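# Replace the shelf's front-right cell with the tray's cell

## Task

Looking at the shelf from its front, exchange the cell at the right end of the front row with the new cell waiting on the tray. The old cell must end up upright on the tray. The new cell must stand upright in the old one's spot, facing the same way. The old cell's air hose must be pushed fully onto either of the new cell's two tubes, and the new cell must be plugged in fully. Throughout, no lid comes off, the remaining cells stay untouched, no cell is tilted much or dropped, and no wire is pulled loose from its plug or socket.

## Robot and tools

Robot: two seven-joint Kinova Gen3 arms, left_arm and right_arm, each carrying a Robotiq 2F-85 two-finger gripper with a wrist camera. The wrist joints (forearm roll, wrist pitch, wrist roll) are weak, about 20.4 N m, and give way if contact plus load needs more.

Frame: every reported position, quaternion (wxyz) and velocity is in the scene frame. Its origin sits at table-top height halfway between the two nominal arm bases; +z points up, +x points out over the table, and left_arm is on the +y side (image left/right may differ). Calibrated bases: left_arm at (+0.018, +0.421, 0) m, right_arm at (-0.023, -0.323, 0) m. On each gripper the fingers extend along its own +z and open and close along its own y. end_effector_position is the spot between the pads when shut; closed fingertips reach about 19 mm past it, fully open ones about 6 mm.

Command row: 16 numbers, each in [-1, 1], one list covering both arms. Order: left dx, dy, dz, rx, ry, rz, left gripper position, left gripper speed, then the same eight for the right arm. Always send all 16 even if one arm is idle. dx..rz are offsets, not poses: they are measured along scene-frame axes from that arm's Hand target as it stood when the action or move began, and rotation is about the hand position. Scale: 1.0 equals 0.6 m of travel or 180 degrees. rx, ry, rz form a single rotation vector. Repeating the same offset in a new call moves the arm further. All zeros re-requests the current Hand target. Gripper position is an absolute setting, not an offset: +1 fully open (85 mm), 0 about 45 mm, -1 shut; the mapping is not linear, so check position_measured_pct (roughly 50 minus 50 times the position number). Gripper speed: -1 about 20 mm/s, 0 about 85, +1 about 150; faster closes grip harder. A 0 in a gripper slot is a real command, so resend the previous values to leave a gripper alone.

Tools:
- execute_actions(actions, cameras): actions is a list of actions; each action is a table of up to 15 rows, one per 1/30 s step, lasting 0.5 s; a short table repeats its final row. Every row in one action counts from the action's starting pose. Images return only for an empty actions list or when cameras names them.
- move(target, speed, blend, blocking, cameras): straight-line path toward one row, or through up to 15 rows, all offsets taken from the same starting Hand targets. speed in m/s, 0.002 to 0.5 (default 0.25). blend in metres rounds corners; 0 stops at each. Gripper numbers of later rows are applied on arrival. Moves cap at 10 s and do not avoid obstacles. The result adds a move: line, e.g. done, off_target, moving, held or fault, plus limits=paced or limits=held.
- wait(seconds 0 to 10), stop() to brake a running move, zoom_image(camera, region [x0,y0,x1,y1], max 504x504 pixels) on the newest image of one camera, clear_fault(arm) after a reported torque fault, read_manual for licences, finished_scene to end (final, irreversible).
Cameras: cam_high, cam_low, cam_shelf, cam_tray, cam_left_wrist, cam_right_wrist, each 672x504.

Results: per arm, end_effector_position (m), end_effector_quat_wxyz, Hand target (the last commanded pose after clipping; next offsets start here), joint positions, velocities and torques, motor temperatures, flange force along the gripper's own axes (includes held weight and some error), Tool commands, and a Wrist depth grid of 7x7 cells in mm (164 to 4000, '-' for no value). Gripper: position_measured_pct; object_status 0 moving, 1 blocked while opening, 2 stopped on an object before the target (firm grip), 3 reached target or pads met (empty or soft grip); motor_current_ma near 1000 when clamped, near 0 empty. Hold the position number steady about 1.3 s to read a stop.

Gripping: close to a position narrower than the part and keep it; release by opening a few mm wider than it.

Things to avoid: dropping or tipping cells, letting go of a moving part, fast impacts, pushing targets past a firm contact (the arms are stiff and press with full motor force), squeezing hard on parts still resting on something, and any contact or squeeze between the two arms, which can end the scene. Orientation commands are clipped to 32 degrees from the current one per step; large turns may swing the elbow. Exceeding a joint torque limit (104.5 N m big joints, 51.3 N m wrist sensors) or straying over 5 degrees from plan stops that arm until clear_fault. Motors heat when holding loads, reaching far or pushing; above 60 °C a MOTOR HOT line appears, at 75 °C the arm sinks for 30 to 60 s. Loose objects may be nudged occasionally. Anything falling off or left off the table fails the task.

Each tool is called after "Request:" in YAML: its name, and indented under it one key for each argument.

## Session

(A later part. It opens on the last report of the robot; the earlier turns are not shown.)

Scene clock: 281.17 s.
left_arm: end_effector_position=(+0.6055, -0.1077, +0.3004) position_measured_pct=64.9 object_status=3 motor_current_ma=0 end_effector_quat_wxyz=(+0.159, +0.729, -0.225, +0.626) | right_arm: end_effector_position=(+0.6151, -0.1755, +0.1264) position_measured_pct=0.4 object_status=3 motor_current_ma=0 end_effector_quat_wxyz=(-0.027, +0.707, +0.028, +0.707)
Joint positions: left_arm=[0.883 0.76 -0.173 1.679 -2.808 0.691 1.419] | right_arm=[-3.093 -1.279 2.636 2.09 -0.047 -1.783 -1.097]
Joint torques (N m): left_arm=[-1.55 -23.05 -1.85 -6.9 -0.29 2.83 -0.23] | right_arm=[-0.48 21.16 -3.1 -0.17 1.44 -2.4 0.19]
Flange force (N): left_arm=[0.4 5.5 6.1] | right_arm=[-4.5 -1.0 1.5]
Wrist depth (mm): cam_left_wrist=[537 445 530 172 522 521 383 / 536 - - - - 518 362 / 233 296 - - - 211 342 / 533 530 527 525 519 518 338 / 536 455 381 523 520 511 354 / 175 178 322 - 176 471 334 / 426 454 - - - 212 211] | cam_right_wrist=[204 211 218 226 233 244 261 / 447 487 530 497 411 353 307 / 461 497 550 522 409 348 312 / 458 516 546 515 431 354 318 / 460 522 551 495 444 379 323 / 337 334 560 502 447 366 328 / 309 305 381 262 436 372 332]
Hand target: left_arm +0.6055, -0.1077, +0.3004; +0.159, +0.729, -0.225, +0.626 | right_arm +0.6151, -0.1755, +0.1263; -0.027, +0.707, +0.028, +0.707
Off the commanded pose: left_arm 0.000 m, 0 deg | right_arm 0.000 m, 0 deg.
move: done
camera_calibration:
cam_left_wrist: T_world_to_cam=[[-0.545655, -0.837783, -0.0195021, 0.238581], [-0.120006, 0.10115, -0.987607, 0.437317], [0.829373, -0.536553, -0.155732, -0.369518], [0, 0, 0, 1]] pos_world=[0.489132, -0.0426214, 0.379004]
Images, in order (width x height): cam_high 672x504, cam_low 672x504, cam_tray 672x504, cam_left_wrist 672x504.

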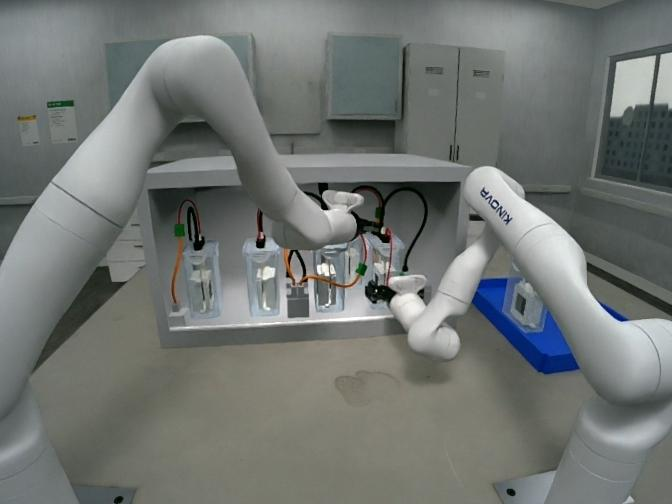

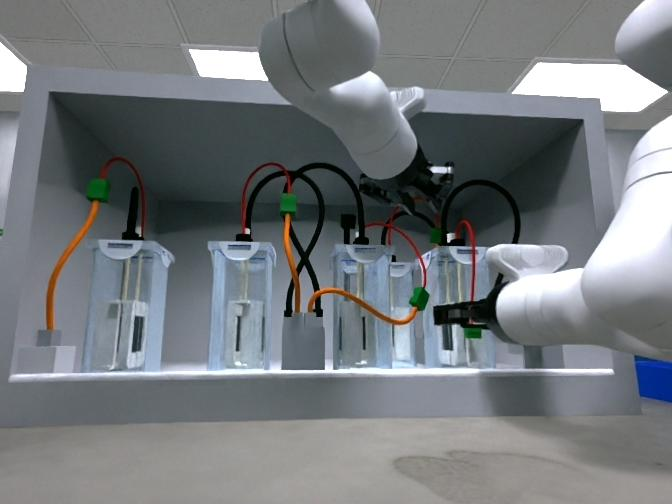

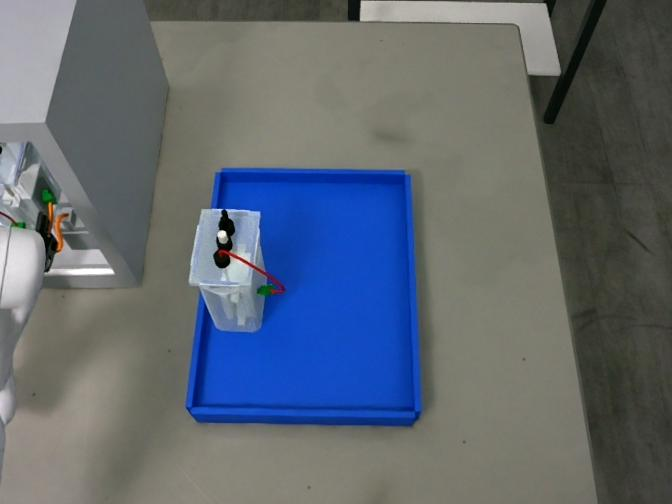

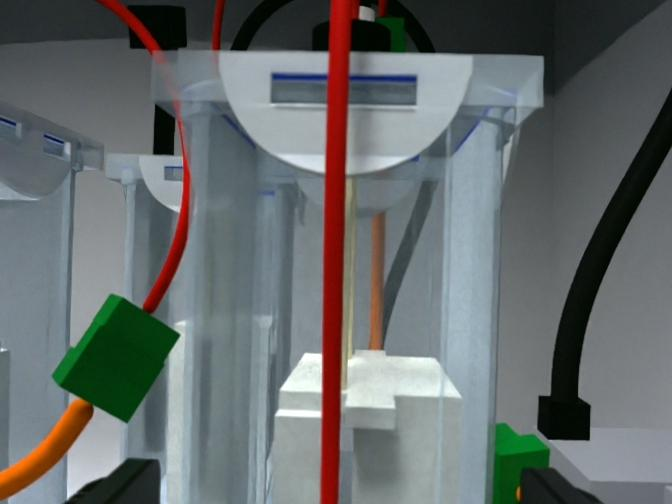

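Request:
move:
  target: [0,0,0,0,0,0,-0.3,-0.7,-0.1333,-0.0104,0,0,0,0,1,-0.7]
  speed: 0.06
  cameras: ["cam_low","cam_left_wrist","cam_tray","cam_high"]

Request:
zoom_image:
  camera: "cam_tray"
  region: [0, 130, 160, 290]

Request:
zoom_image:
  camera: "cam_low"
  region: [400, 190, 600, 390]

Request:
zoom_image:
  camera: "cam_left_wrist"
  region: [250, 250, 500, 500]

Scene clock: 283.27 s.
left_arm: end_effector_position=(+0.6055, -0.1077, +0.3004) position_measured_pct=64.9 object_status=3 motor_current_ma=0 end_effector_quat_wxyz=(+0.159, +0.729, -0.225, +0.626) | right_arm: end_effector_position=(+0.5351, -0.1817, +0.1264) position_measured_pct=0.4 object_status=3 motor_current_ma=0 end_effector_quat_wxyz=(-0.027, +0.707, +0.028, +0.707)
Joint positions: left_arm=[0.883 0.76 -0.173 1.679 -2.808 0.691 1.419] | right_arm=[-3.137 -1.35 2.634 2.311 -0.059 -2.087 -1.105]
Joint torques (N m): left_arm=[-1.57 -23.05 -1.83 -6.89 -0.31 2.8 -0.25] | right_arm=[-0.66 19.95 -2.75 1.78 1.46 -2.65 0.3]
Flange force (N): left_arm=[0.3 5.6 6.0] | right_arm=[-6.1 -0.8 -0.6]
Wrist depth (mm): cam_left_wrist=[619 611 611 579 599 569 340 / 295 613 454 247 600 598 322 / 267 375 237 221 221 555 353 / 615 612 501 345 599 548 367 / 323 261 402 306 598 504 367 / 282 526 401 247 247 273 313 / 301 455 400 246 246 250 248] | cam_right_wrist=[204 210 218 226 233 244 261 / 446 486 531 497 411 353 307 / 463 498 549 524 409 347 312 / 457 518 547 517 430 353 318 / 462 521 549 496 444 380 323 / 338 334 560 501 448 368 329 / 308 305 381 262 436 373 331]
Hand target: left_arm +0.6055, -0.1077, +0.3004; +0.159, +0.729, -0.225, +0.626 | right_arm +0.5351, -0.1817, +0.1264; -0.028, +0.707, +0.028, +0.707
Off the commanded pose: left_arm 0.000 m, 0 deg | right_arm 0.000 m, 0 deg.
move: done
camera_calibration:
cam_left_wrist: T_world_to_cam=[[-0.545655, -0.837783, -0.0195021, 0.238581], [-0.120006, 0.10115, -0.987607, 0.437317], [0.829373, -0.536553, -0.155732, -0.369518], [0, 0, 0, 1]] pos_world=[0.489132, -0.0426214, 0.379004]
Images, in order (width x height): cam_high 672x504, cam_low 672x504, cam_tray 672x504, cam_left_wrist 672x504.

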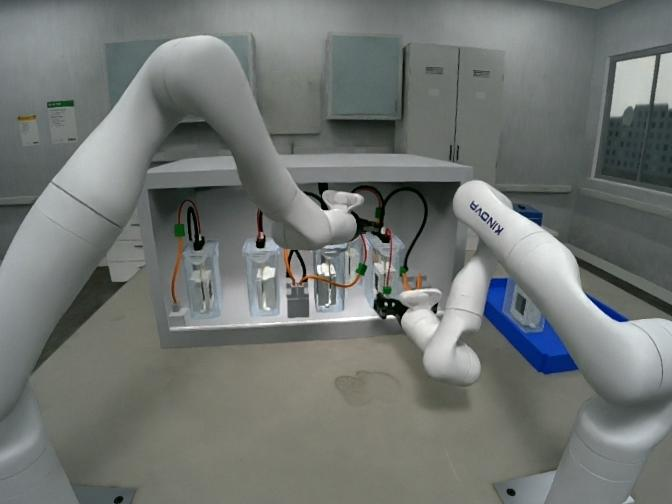

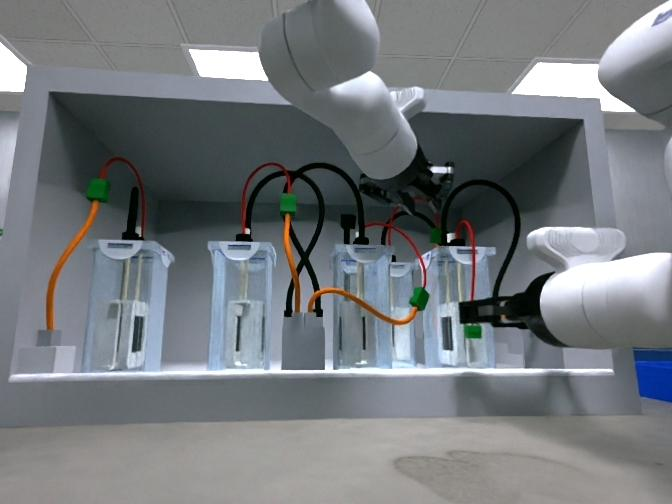

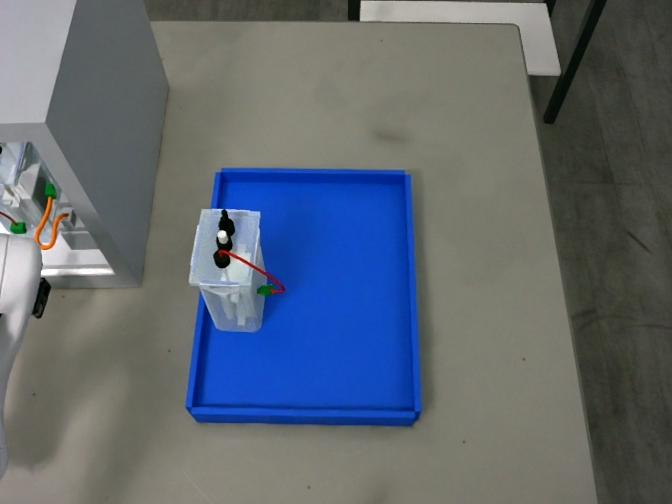

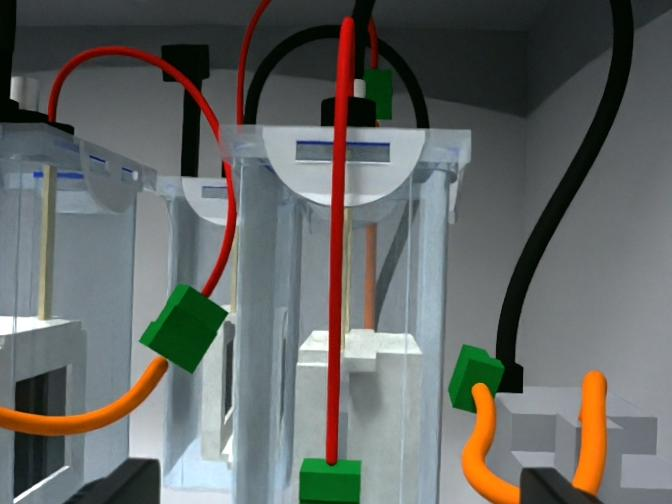

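Scaled by 3.150 from the camera's 672x504 image, which has a finer 960x720 frame.

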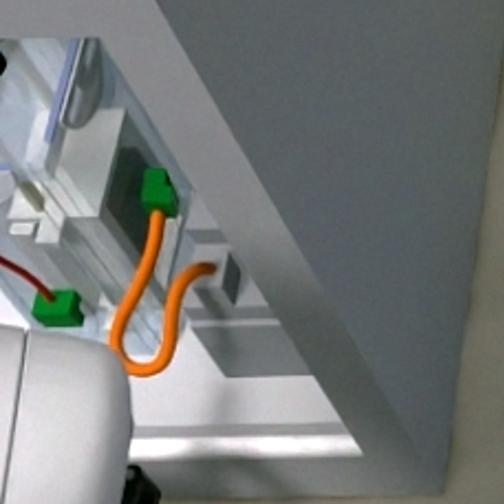

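Scaled by 2.520 from the camera's 672x504 image, which has a finer 960x720 frame.

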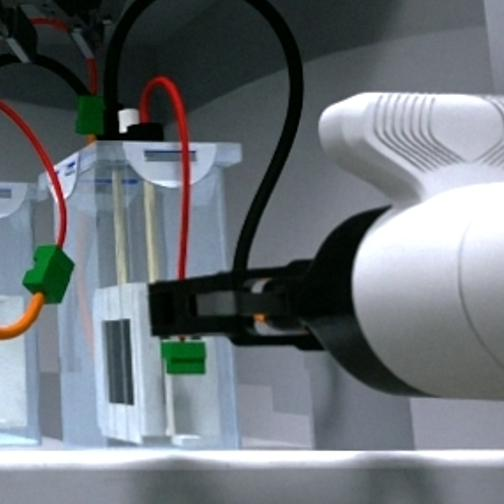

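Scaled by 2.016.

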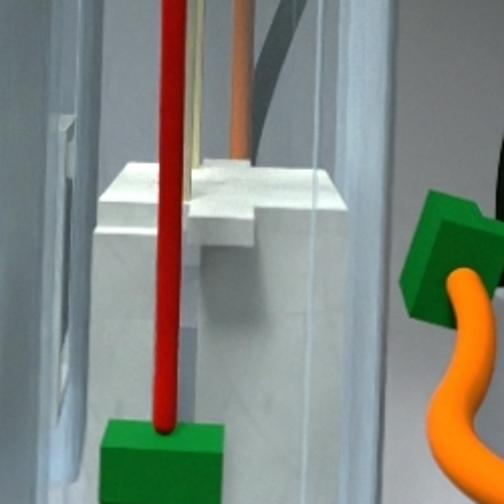

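Request:
move:
  target:
    - [0,0,0,0,0,0,-0.3,-0.7,0,-0.0667,-0.01,0,0,0,-0.3,-0.5]
  speed: 0.08
  cameras: ["cam_low","cam_left_wrist","cam_tray"]

Request:
zoom_image:
  camera: "cam_tray"
  region: [0, 130, 160, 290]

Scene clock: 286.77 s.
left_arm: end_effector_position=(+0.6055, -0.1077, +0.3004) position_measured_pct=64.9 object_status=3 motor_current_ma=0 end_effector_quat_wxyz=(+0.159, +0.729, -0.225, +0.626) | right_arm: end_effector_position=(+0.5351, -0.2217, +0.1204) position_measured_pct=64.9 object_status=0 motor_current_ma=0 end_effector_quat_wxyz=(-0.027, +0.707, +0.028, +0.707)
Joint positions: left_arm=[0.883 0.76 -0.173 1.679 -2.808 0.691 1.419] | right_arm=[-3.065 -1.357 2.727 2.339 0.044 -2.089 -1.144]
Joint torques (N m): left_arm=[-1.61 -23.09 -1.86 -6.87 -0.28 2.81 -0.22] | right_arm=[-0.68 19.71 -2.21 2.12 1.36 -2.7 0.26]
Flange force (N): left_arm=[0.4 5.7 6.2] | right_arm=[-6.0 -0.9 -0.7]
Wrist depth (mm): cam_left_wrist=[621 611 316 596 604 404 276 / 619 540 251 378 602 372 275 / 326 282 223 348 601 398 273 / 619 611 608 607 601 425 271 / 324 398 280 601 600 420 268 / 533 403 250 250 254 271 267 / 433 436 228 250 - 232 265] | cam_right_wrist=[204 211 218 226 233 244 261 / 447 486 531 497 412 353 307 / 461 496 548 520 408 348 312 / 456 516 546 515 431 353 318 / 461 521 549 495 445 379 323 / 337 333 560 501 448 367 328 / 309 305 381 262 436 372 332]
Hand target: left_arm +0.6055, -0.1077, +0.3004; +0.159, +0.729, -0.225, +0.626 | right_arm +0.5351, -0.2217, +0.1204; -0.027, +0.707, +0.028, +0.707
Off the commanded pose: left_arm 0.000 m, 0 deg | right_arm 0.000 m, 0 deg.
move: done
camera_calibration:
cam_left_wrist: T_world_to_cam=[[-0.545655, -0.837783, -0.0195021, 0.238581], [-0.120006, 0.10115, -0.987607, 0.437317], [0.829373, -0.536553, -0.155732, -0.369518], [0, 0, 0, 1]] pos_world=[0.489132, -0.0426214, 0.379004]
Images, in order (width x height): cam_low 672x504, cam_tray 672x504, cam_left_wrist 672x504.

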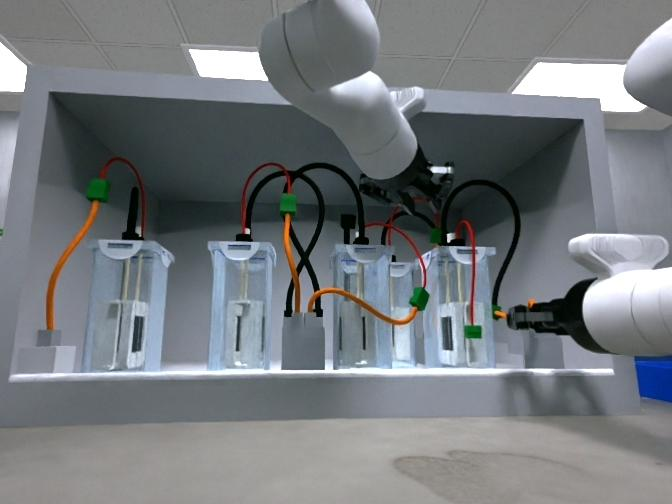

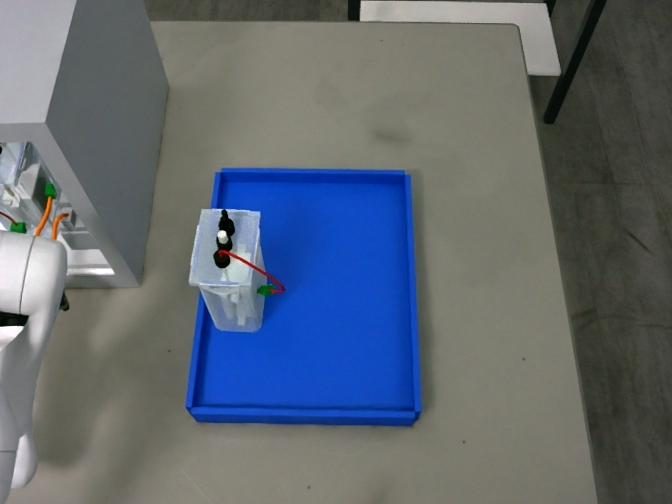

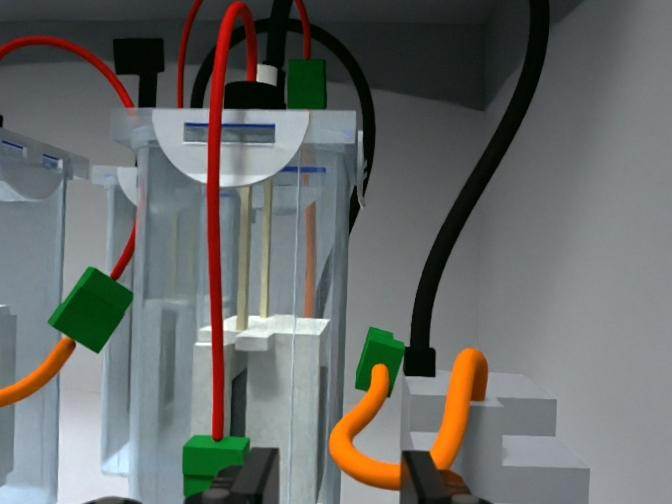

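Scaled by 3.150 from the camera's 672x504 image, which has a finer 960x720 frame.

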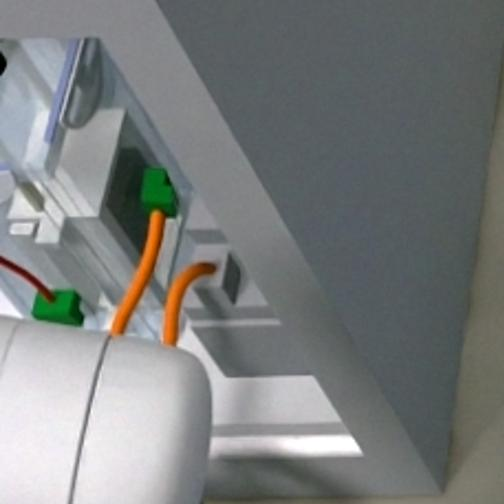

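Request:
move:
  target: [0,0,0,0,0,0,-0.3,-0.7,0.0967,0.0133,0,0,0,0,-0.3,-0.5]
  speed: 0.06
  cameras: ["cam_low","cam_left_wrist","cam_tray","cam_shelf"]

Request:
zoom_image:
  camera: "cam_tray"
  region: [0, 130, 160, 290]

Request:
zoom_image:
  camera: "cam_low"
  region: [400, 190, 600, 390]

Scene clock: 288.63 s.
left_arm: end_effector_position=(+0.6055, -0.1077, +0.3004) position_measured_pct=64.9 object_status=3 motor_current_ma=0 end_effector_quat_wxyz=(+0.159, +0.729, -0.225, +0.626) | right_arm: end_effector_position=(+0.5931, -0.2138, +0.1204) position_measured_pct=64.9 object_status=3 motor_current_ma=0 end_effector_quat_wxyz=(-0.027, +0.707, +0.028, +0.707)
Joint positions: left_arm=[0.883 0.76 -0.173 1.679 -2.808 0.691 1.419] | right_arm=[-3.046 -1.292 2.71 2.177 0.026 -1.861 -1.149]
Joint torques (N m): left_arm=[-1.59 -23.08 -1.84 -6.9 -0.28 2.83 -0.24] | right_arm=[-0.62 21.01 -2.76 0.35 1.39 -2.69 0.26]
Flange force (N): left_arm=[0.3 5.6 6.1] | right_arm=[-5.6 -0.4 0.6]
Wrist depth (mm): cam_left_wrist=[560 455 202 410 548 496 260 / 170 167 165 166 548 388 285 / 562 - 290 290 546 414 283 / 557 480 550 548 543 408 282 / 209 348 246 373 539 406 280 / 554 - 192 192 522 373 264 / 431 - 192 192 - - 240] | cam_right_wrist=[204 211 218 226 233 244 262 / 446 486 531 496 411 353 308 / 462 497 549 522 409 347 312 / 457 516 544 516 431 354 318 / 461 522 548 494 446 379 323 / 338 334 560 502 447 367 328 / 308 305 380 262 436 373 332]
Hand target: left_arm +0.6055, -0.1077, +0.3004; +0.159, +0.729, -0.225, +0.626 | right_arm +0.5931, -0.2138, +0.1204; -0.027, +0.707, +0.028, +0.707
Off the commanded pose: left_arm 0.000 m, 0 deg | right_arm 0.000 m, 0 deg.
move: done
camera_calibration:
cam_left_wrist: T_world_to_cam=[[-0.545655, -0.837783, -0.0195021, 0.238581], [-0.120006, 0.10115, -0.987607, 0.437317], [0.829373, -0.536553, -0.155732, -0.369518], [0, 0, 0, 1]] pos_world=[0.489132, -0.0426214, 0.379004]
Images, in order (width x height): cam_low 672x504, cam_shelf 672x504, cam_tray 672x504, cam_left_wrist 672x504.

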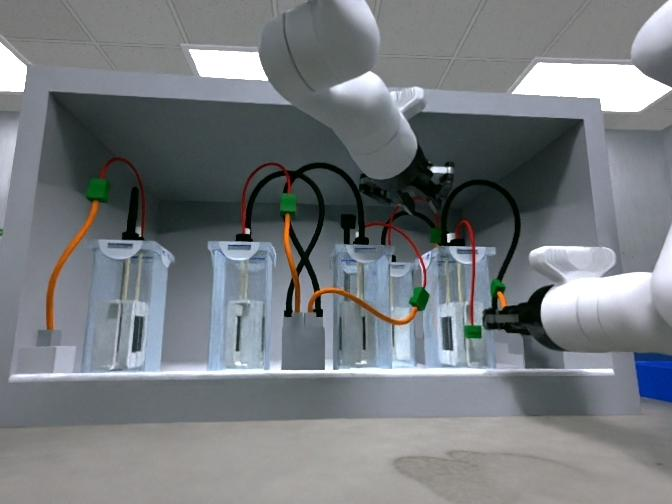

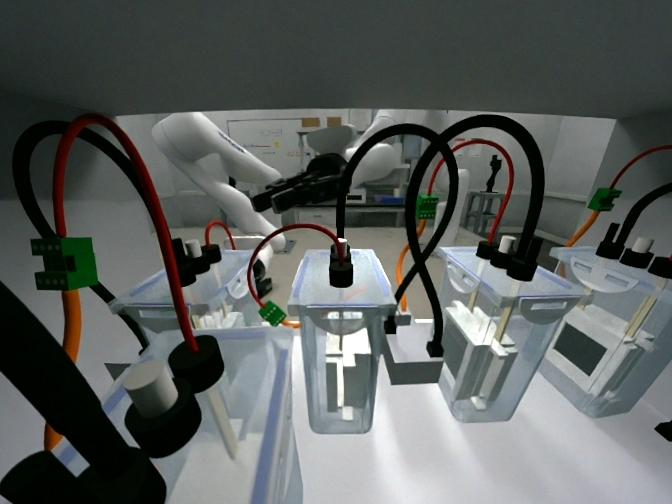

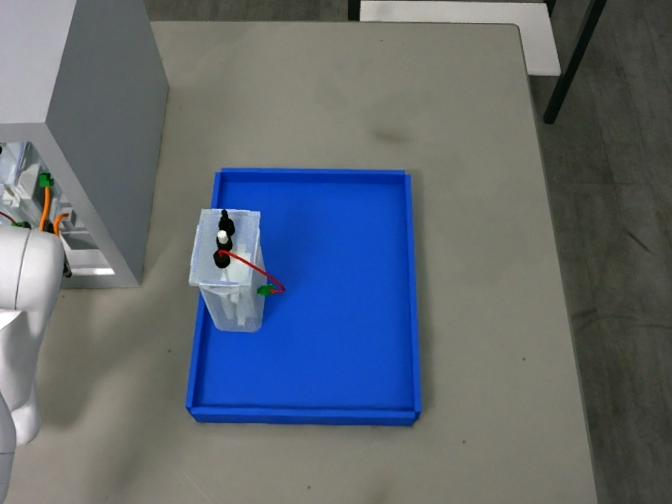

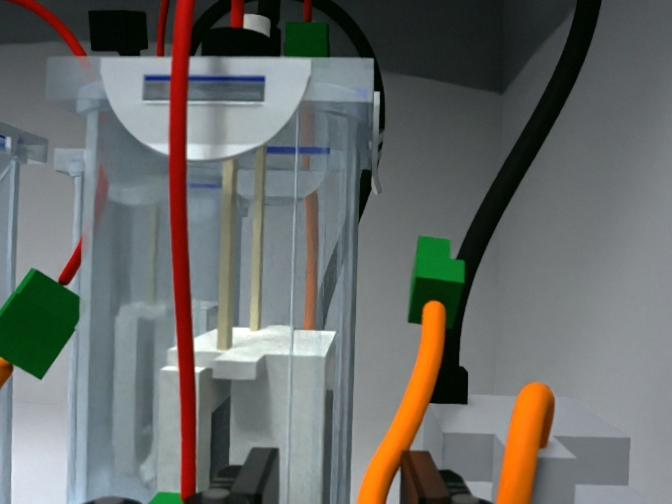

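Scaled by 3.150 from the camera's 672x504 image, which has a finer 960x720 frame.

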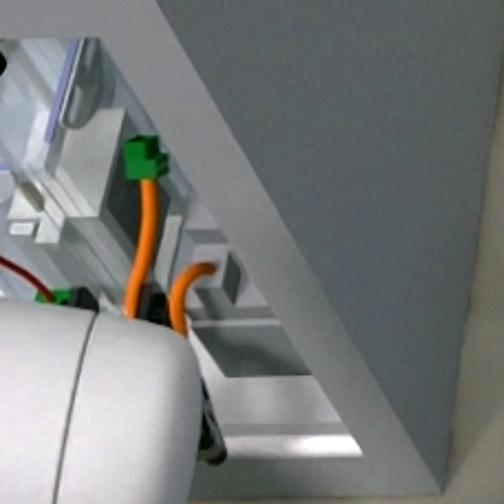

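Scaled by 2.520 from the camera's 672x504 image, which has a finer 960x720 frame.

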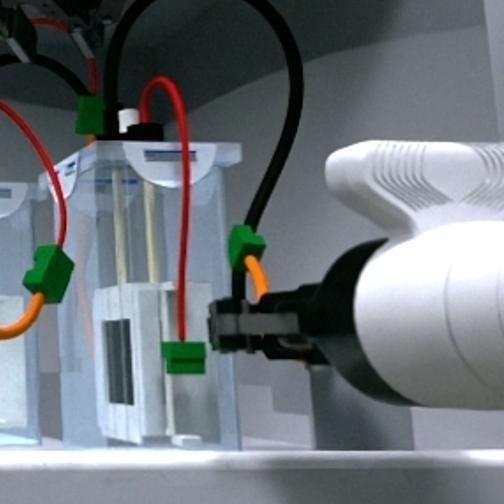

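Request:
move:
  target: [0,0,0,0,0,0,-0.3,-0.7,0,0,0,0,0,0,-0.95,-0.9]

Request:
wait:
  seconds: 1.3
  cameras: ["cam_low","cam_left_wrist","cam_tray"]

Request:
zoom_image:
  camera: "cam_low"
  region: [400, 190, 600, 390]

Scene clock: 290.37 s.
left_arm: end_effector_position=(+0.6055, -0.1077, +0.3004) position_measured_pct=64.9 object_status=3 motor_current_ma=0 end_effector_quat_wxyz=(+0.159, +0.729, -0.225, +0.626) | right_arm: end_effector_position=(+0.5932, -0.2138, +0.1204) position_measured_pct=92.2 object_status=0 motor_current_ma=1000 end_effector_quat_wxyz=(-0.027, +0.707, +0.028, +0.707)
Joint positions: left_arm=[0.883 0.76 -0.173 1.679 -2.808 0.691 1.419] | right_arm=[-3.045 -1.292 2.71 2.177 0.026 -1.861 -1.149]
Joint torques (N m): left_arm=[-1.58 -23.06 -1.86 -6.9 -0.3 2.8 -0.24] | right_arm=[-3.85 17.76 -3.76 2.36 2.22 -0.71 0.18]
Flange force (N): left_arm=[0.3 5.6 6.0] | right_arm=[-1.0 4.4 2.5]
Wrist depth (mm): cam_left_wrist=[560 459 200 409 547 492 260 / 170 167 165 166 543 385 284 / 559 - 199 290 544 407 282 / 558 478 553 370 543 406 281 / 206 341 252 365 540 402 278 / 537 - 192 179 238 371 264 / 433 - 192 192 - - 202] | cam_right_wrist=[204 211 218 226 233 244 261 / 446 487 531 499 411 353 308 / 463 497 549 522 409 348 312 / 458 516 547 517 431 354 317 / 462 521 549 495 445 380 323 / 337 334 560 502 448 366 328 / 308 305 381 262 436 372 332]
Hand target: left_arm +0.6055, -0.1077, +0.3004; +0.159, +0.729, -0.225, +0.626 | right_arm +0.5931, -0.2138, +0.1204; -0.027, +0.707, +0.028, +0.707
Off the commanded pose: left_arm 0.000 m, 0 deg | right_arm 0.000 m, 0 deg.
move: done

Scene clock: 291.67 s.
left_arm: end_effector_position=(+0.6055, -0.1077, +0.3004) position_measured_pct=64.9 object_status=3 motor_current_ma=0 end_effector_quat_wxyz=(+0.159, +0.729, -0.225, +0.626) | right_arm: end_effector_position=(+0.5931, -0.2138, +0.1204) position_measured_pct=92.2 object_status=2 motor_current_ma=1000 end_effector_quat_wxyz=(-0.027, +0.707, +0.028, +0.707)
Joint positions: left_arm=[0.883 0.76 -0.173 1.679 -2.808 0.691 1.419] | right_arm=[-3.046 -1.292 2.71 2.177 0.026 -1.861 -1.149]
Joint torques (N m): left_arm=[-1.52 -23.09 -1.83 -6.9 -0.28 2.78 -0.23] | right_arm=[-3.9 17.6 -3.84 2.41 2.19 -0.71 0.2]
Flange force (N): left_arm=[0.2 5.4 6.1] | right_arm=[-0.8 4.8 2.8]
Wrist depth (mm): cam_left_wrist=[560 457 200 408 546 493 259 / 170 167 165 166 546 384 284 / 560 - 199 290 544 408 282 / 558 479 550 370 542 407 281 / 206 342 251 365 543 402 277 / 537 - 192 179 239 370 263 / 433 - 192 191 - - 202] | cam_right_wrist=[204 211 218 226 233 244 261 / 446 488 530 497 412 353 307 / 462 500 549 523 408 348 312 / 458 514 545 516 430 354 318 / 463 522 548 494 444 380 323 / 337 333 560 502 449 367 328 / 308 306 381 262 437 372 331]
Hand target: left_arm +0.6055, -0.1077, +0.3004; +0.159, +0.729, -0.225, +0.626 | right_arm +0.5931, -0.2138, +0.1204; -0.027, +0.707, +0.028, +0.707
Tool commands: left_gripper/position=-0.3 left_gripper/speed=-0.7 right_gripper/position=-0.95 right_gripper/speed=-0.9
Off the commanded pose: left_arm 0.000 m, 0 deg | right_arm 0.000 m, 0 deg.
wait: 1.30 s; at rest by 0.17 s
camera_calibration:
cam_left_wrist: T_world_to_cam=[[-0.545655, -0.837783, -0.0195021, 0.238581], [-0.120006, 0.10115, -0.987607, 0.437317], [0.829373, -0.536553, -0.155732, -0.369518], [0, 0, 0, 1]] pos_world=[0.489132, -0.0426214, 0.379004]
Images, in order (width x height): cam_low 672x504, cam_tray 672x504, cam_left_wrist 672x504.

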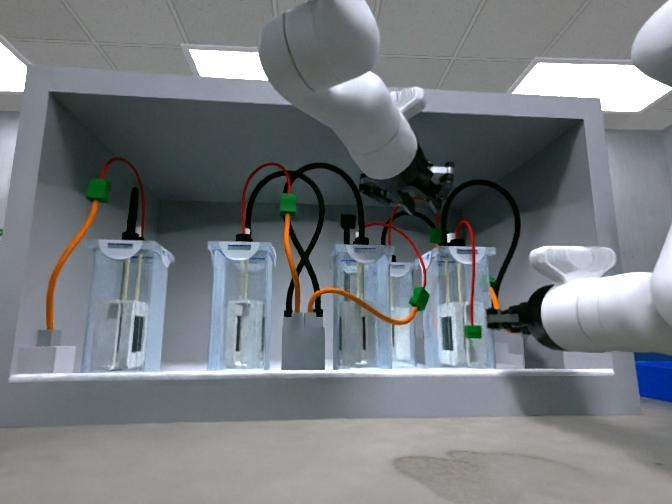

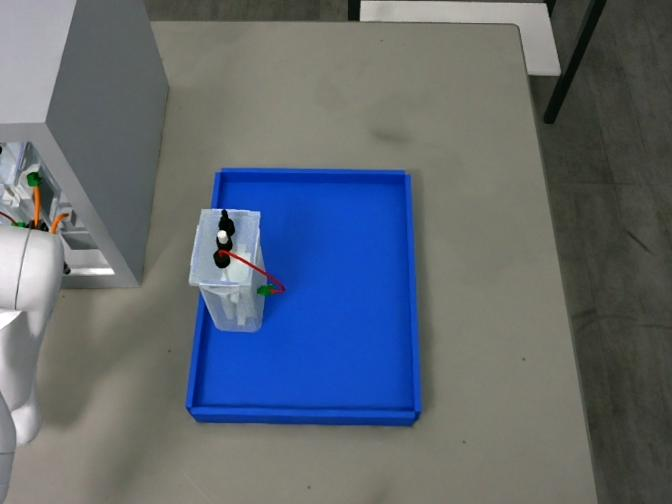

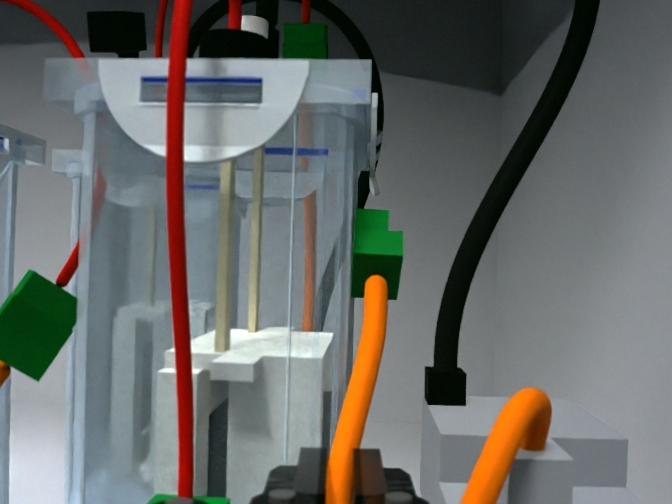

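Scaled by 2.520 from the camera's 672x504 image, which has a finer 960x720 frame.

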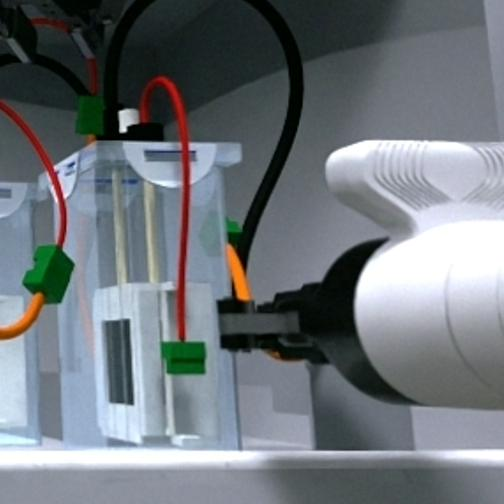

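Request:
move:
  target:
    - [0,0,0,0,0,0,-0.3,-0.7,-0.03,-0.02,0.02,0,0,0,-0.95,-0.9]
    - [0,0,0,0,0,0,-0.3,-0.7,-0.06,-0.03,0.05,0,0,0,-0.95,-0.9]
  speed: 0.05
  blend: 0.01
  cameras: ["cam_low","cam_left_wrist","cam_tray"]

Request:
zoom_image:
  camera: "cam_low"
  region: [400, 190, 600, 390]

Request:
zoom_image:
  camera: "cam_tray"
  region: [0, 130, 160, 290]

Scene clock: 293.23 s.
left_arm: end_effector_position=(+0.6055, -0.1077, +0.3004) position_measured_pct=64.9 object_status=3 motor_current_ma=0 end_effector_quat_wxyz=(+0.159, +0.729, -0.225, +0.626) | right_arm: end_effector_position=(+0.5571, -0.2318, +0.1504) position_measured_pct=92.2 object_status=2 motor_current_ma=1000 end_effector_quat_wxyz=(-0.027, +0.707, +0.028, +0.707)
Joint positions: left_arm=[0.883 0.76 -0.173 1.679 -2.808 0.691 1.419] | right_arm=[-3.019 -1.24 2.713 2.334 0.033 -1.959 -1.154]
Joint torques (N m): left_arm=[-1.55 -23.08 -1.85 -6.91 -0.3 2.81 -0.23] | right_arm=[-1.49 19.61 -2.79 2.69 1.71 -2.79 0.28]
Flange force (N): left_arm=[0.3 5.5 6.1] | right_arm=[-6.9 0.5 5.4]
Wrist depth (mm): cam_left_wrist=[597 562 521 579 575 322 241 / 597 483 355 586 581 319 251 / 595 204 230 582 581 339 238 / 596 203 202 208 579 359 247 / 594 387 585 409 567 384 235 / 239 375 260 580 577 354 244 / 521 223 228 - 291 350 243] | cam_right_wrist=[203 211 218 226 233 244 261 / 446 486 530 497 411 353 307 / 462 497 548 524 408 347 312 / 457 516 548 516 430 354 318 / 462 521 550 495 445 379 322 / 337 334 560 500 448 366 329 / 309 305 381 262 436 373 332]
Hand target: left_arm +0.6055, -0.1077, +0.3004; +0.159, +0.729, -0.225, +0.626 | right_arm +0.5571, -0.2318, +0.1504; -0.027, +0.707, +0.028, +0.707
Off the commanded pose: left_arm 0.000 m, 0 deg | right_arm 0.000 m, 0 deg.
move: done
camera_calibration:
cam_left_wrist: T_world_to_cam=[[-0.545655, -0.837783, -0.0195021, 0.238581], [-0.120006, 0.10115, -0.987607, 0.437317], [0.829373, -0.536553, -0.155732, -0.369518], [0, 0, 0, 1]] pos_world=[0.489132, -0.0426214, 0.379004]
Images, in order (width x height): cam_low 672x504, cam_tray 672x504, cam_left_wrist 672x504.

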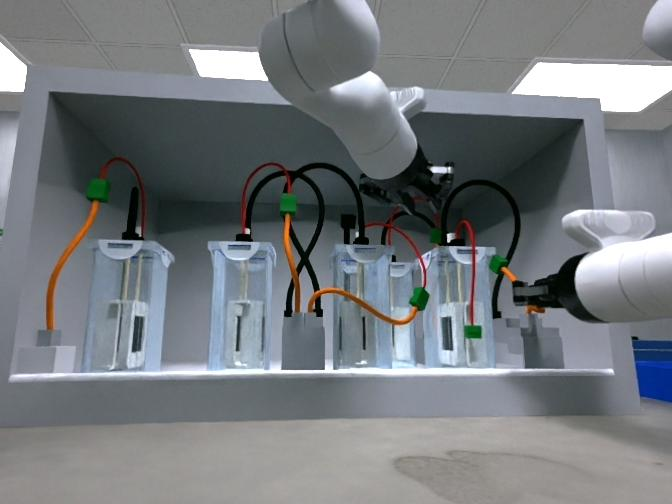

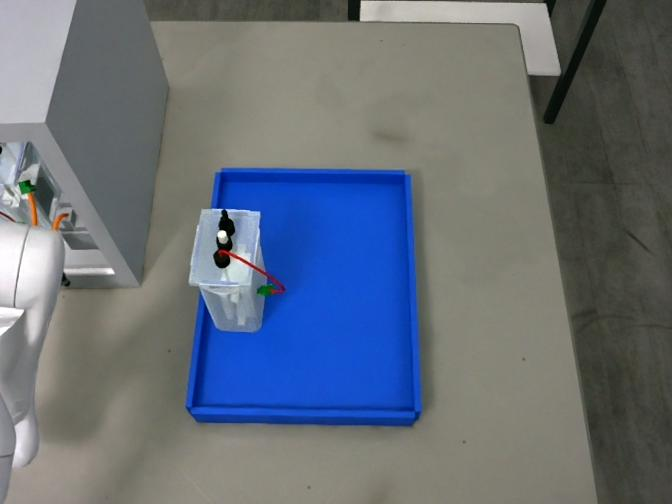

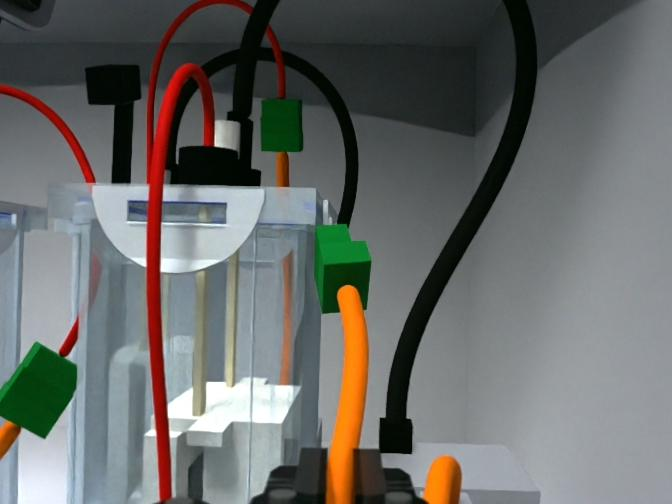

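Scaled by 2.520 from the camera's 672x504 image, which has a finer 960x720 frame.

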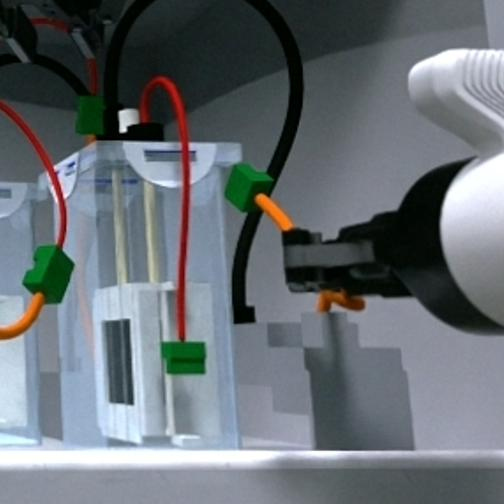

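Scaled by 3.150 from the camera's 672x504 image, which has a finer 960x720 frame.

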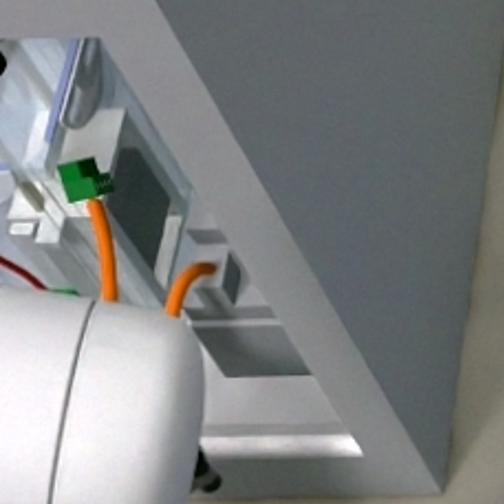

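Request:
zoom_image:
  camera: "cam_left_wrist"
  region: [290, 200, 410, 320]

Request:
zoom_image:
  camera: "cam_tray"
  region: [5, 165, 55, 215]

Request:
zoom_image:
  camera: "cam_low"
  region: [450, 240, 520, 350]

Request:
wait:
  seconds: 0.1
  cameras: ["cam_shelf","cam_right_wrist"]

Request:
zoom_image:
  camera: "cam_shelf"
  region: [160, 210, 280, 330]

Scaled by 4.200.

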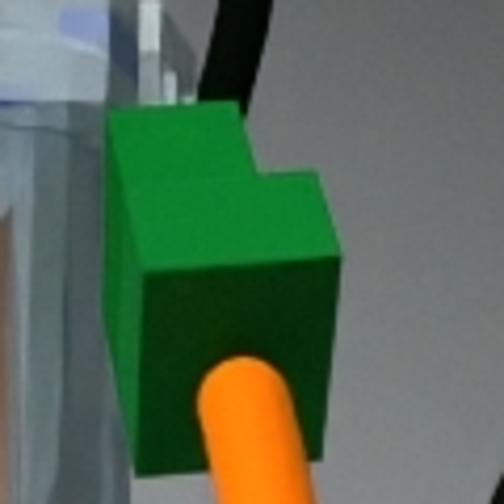

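Scaled by 10.080 from the camera's 672x504 image, which has a finer 960x720 frame.

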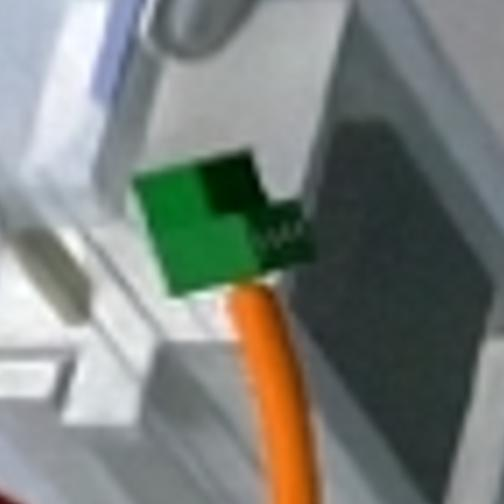

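Scaled by 4.582 from the camera's 672x504 image, which has a finer 960x720 frame.

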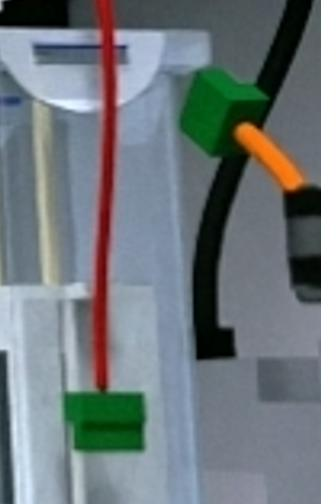

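Scene clock: 294.07 s.
left_arm: end_effector_position=(+0.6055, -0.1077, +0.3004) position_measured_pct=64.9 object_status=3 motor_current_ma=0 end_effector_quat_wxyz=(+0.159, +0.729, -0.225, +0.626) | right_arm: end_effector_position=(+0.5571, -0.2318, +0.1504) position_measured_pct=92.2 object_status=2 motor_current_ma=1000 end_effector_quat_wxyz=(-0.027, +0.707, +0.028, +0.707)
Joint positions: left_arm=[0.883 0.76 -0.173 1.679 -2.808 0.691 1.419] | right_arm=[-3.019 -1.24 2.713 2.334 0.033 -1.959 -1.154]
Joint torques (N m): left_arm=[-1.58 -23.08 -1.84 -6.88 -0.27 2.81 -0.25] | right_arm=[-1.43 19.67 -2.79 2.58 1.75 -2.82 0.25]
Flange force (N): left_arm=[0.3 5.5 6.1] | right_arm=[-6.9 0.2 5.1]
Wrist depth (mm): cam_left_wrist=[596 564 522 580 573 322 241 / 596 483 355 586 582 319 251 / 595 204 230 585 580 339 238 / 595 203 202 208 578 359 247 / 592 388 586 409 562 384 235 / 239 377 260 581 576 354 244 / 518 223 228 - 290 350 243] | cam_right_wrist=[204 211 218 226 233 244 261 / 446 487 530 497 411 352 308 / 462 498 548 523 408 348 312 / 456 515 546 516 431 354 318 / 462 522 549 494 445 380 323 / 338 334 560 501 448 366 329 / 308 305 381 262 436 373 332]
Hand target: left_arm +0.6055, -0.1077, +0.3004; +0.159, +0.729, -0.225, +0.626 | right_arm +0.5571, -0.2318, +0.1504; -0.027, +0.707, +0.028, +0.707
Tool commands: left_gripper/position=-0.3 left_gripper/speed=-0.7 right_gripper/position=-0.95 right_gripper/speed=-0.9
Off the commanded pose: left_arm 0.000 m, 0 deg | right_arm 0.000 m, 0 deg.
wait: 0.10 s; at rest from the start
camera_calibration:
cam_right_wrist: T_world_to_cam=[[0.0911071, -0.995644, 0.0198144, -0.285602], [0.00603155, -0.019345, -0.999795, 0.203696], [0.995823, 0.0912079, 0.0042428, -0.384612], [0, 0, 0, 1]] pos_world=[0.407798, -0.245338, 0.210945]
Images, in order (width x height): cam_shelf 672x504, cam_right_wrist 672x504.

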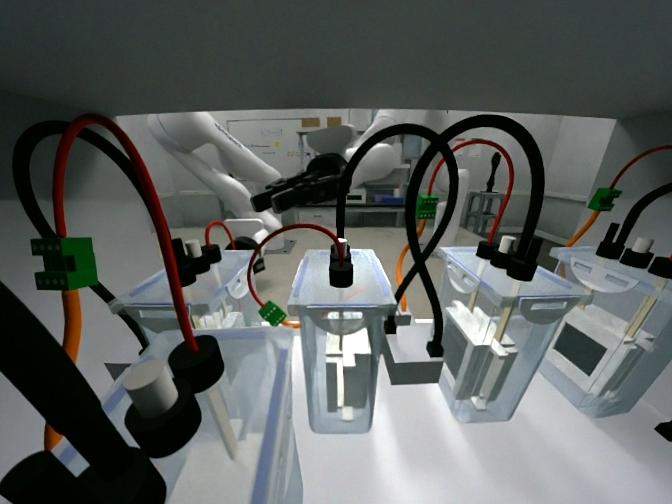

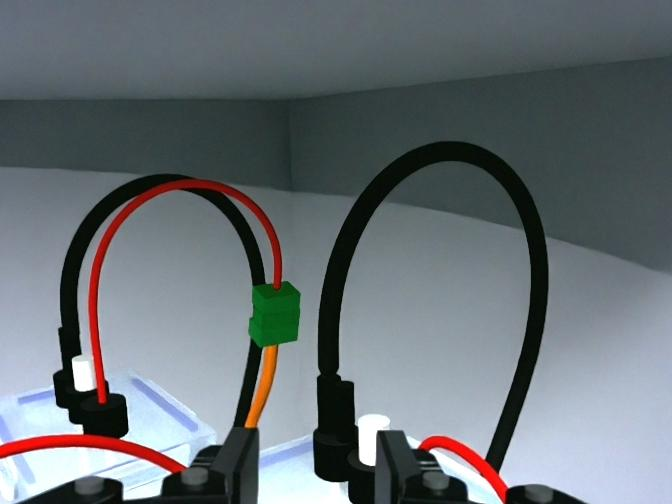

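Scaled by 4.200 from the camera's 672x504 image, which has a finer 960x720 frame.

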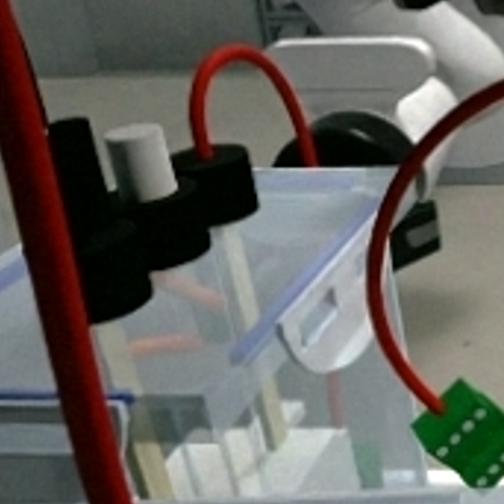

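Request:
move:
  target: [0,0,0,0,0,0,-0.3,-0.7,0.02,-0.02,0.06,0,0,0,-0.95,-0.9]
  speed: 0.06
  cameras: ["cam_low","cam_left_wrist","cam_tray","cam_shelf"]

Scene clock: 296.03 s.
left_arm: end_effector_position=(+0.6055, -0.1077, +0.3004) position_measured_pct=64.9 object_status=3 motor_current_ma=0 end_effector_quat_wxyz=(+0.159, +0.729, -0.225, +0.626) | right_arm: end_effector_position=(+0.5691, -0.2438, +0.1864) position_measured_pct=92.2 object_status=2 motor_current_ma=1000 end_effector_quat_wxyz=(-0.027, +0.707, +0.028, +0.707)
Joint positions: left_arm=[0.883 0.76 -0.173 1.679 -2.808 0.691 1.419] | right_arm=[-2.972 -1.116 2.696 2.351 0.019 -1.846 -1.168]
Joint torques (N m): left_arm=[-1.6 -23.08 -1.84 -6.88 -0.3 2.79 -0.25] | right_arm=[0.48 21.96 -2.27 -2.61 1.36 -3.7 0.33]
Flange force (N): left_arm=[0.3 5.7 6.1] | right_arm=[-8.4 -2.2 -6.3]
Wrist depth (mm): cam_left_wrist=[495 488 427 474 414 334 228 / 587 581 433 574 571 310 216 / 586 475 347 574 569 328 225 / 584 279 357 574 567 324 213 / 194 194 199 218 569 347 222 / 583 194 430 571 566 319 211 / 582 372 575 571 567 341 220] | cam_right_wrist=[204 211 218 226 233 244 261 / 446 487 531 496 411 353 308 / 463 497 548 522 411 352 312 / 457 516 545 512 437 356 318 / 462 522 548 507 444 369 322 / 337 333 560 505 446 366 328 / 308 305 314 266 438 365 332]
Hand target: left_arm +0.6055, -0.1077, +0.3004; +0.159, +0.729, -0.225, +0.626 | right_arm +0.5691, -0.2438, +0.1864; -0.027, +0.707, +0.028, +0.707
Off the commanded pose: left_arm 0.000 m, 0 deg | right_arm 0.000 m, 0 deg.
move: done
camera_calibration:
cam_left_wrist: T_world_to_cam=[[-0.545655, -0.837783, -0.0195021, 0.238581], [-0.120006, 0.10115, -0.987607, 0.437317], [0.829373, -0.536553, -0.155732, -0.369518], [0, 0, 0, 1]] pos_world=[0.489132, -0.0426214, 0.379004]
Images, in order (width x height): cam_low 672x504, cam_shelf 672x504, cam_tray 672x504, cam_left_wrist 672x504.

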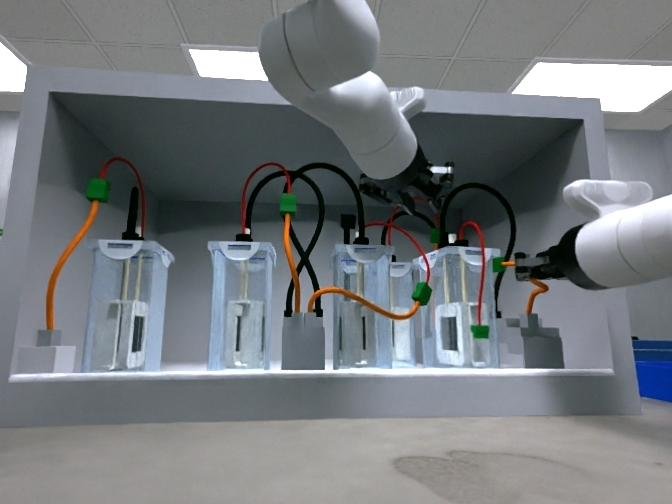

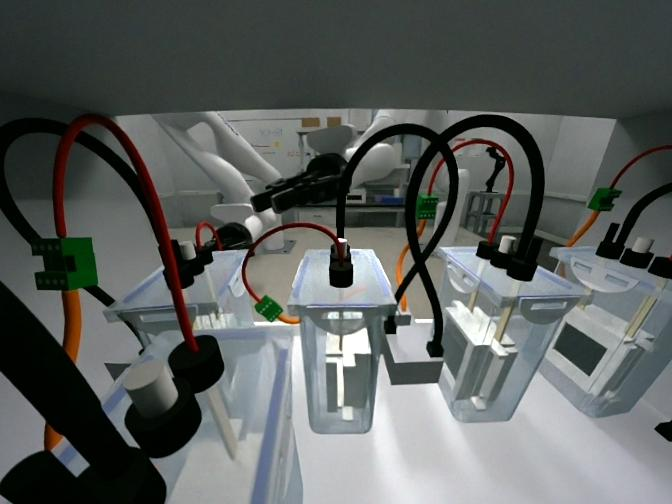

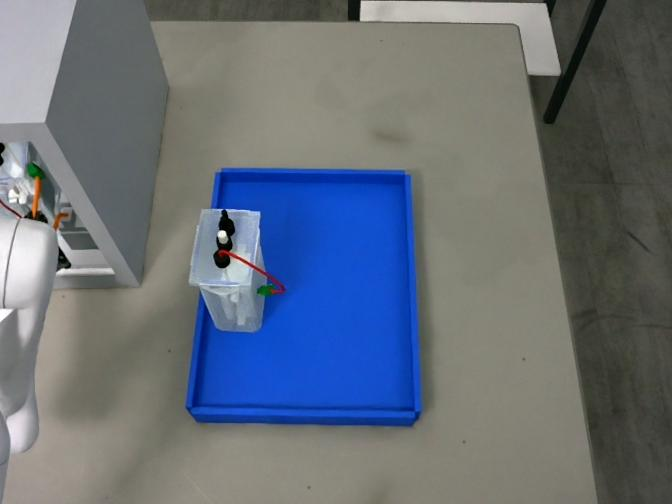

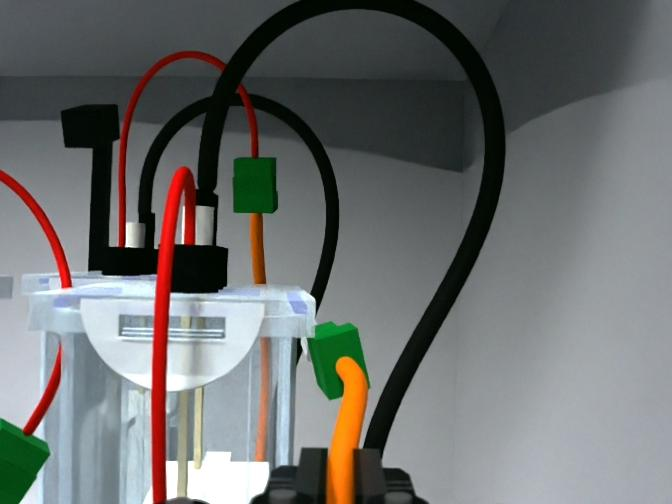

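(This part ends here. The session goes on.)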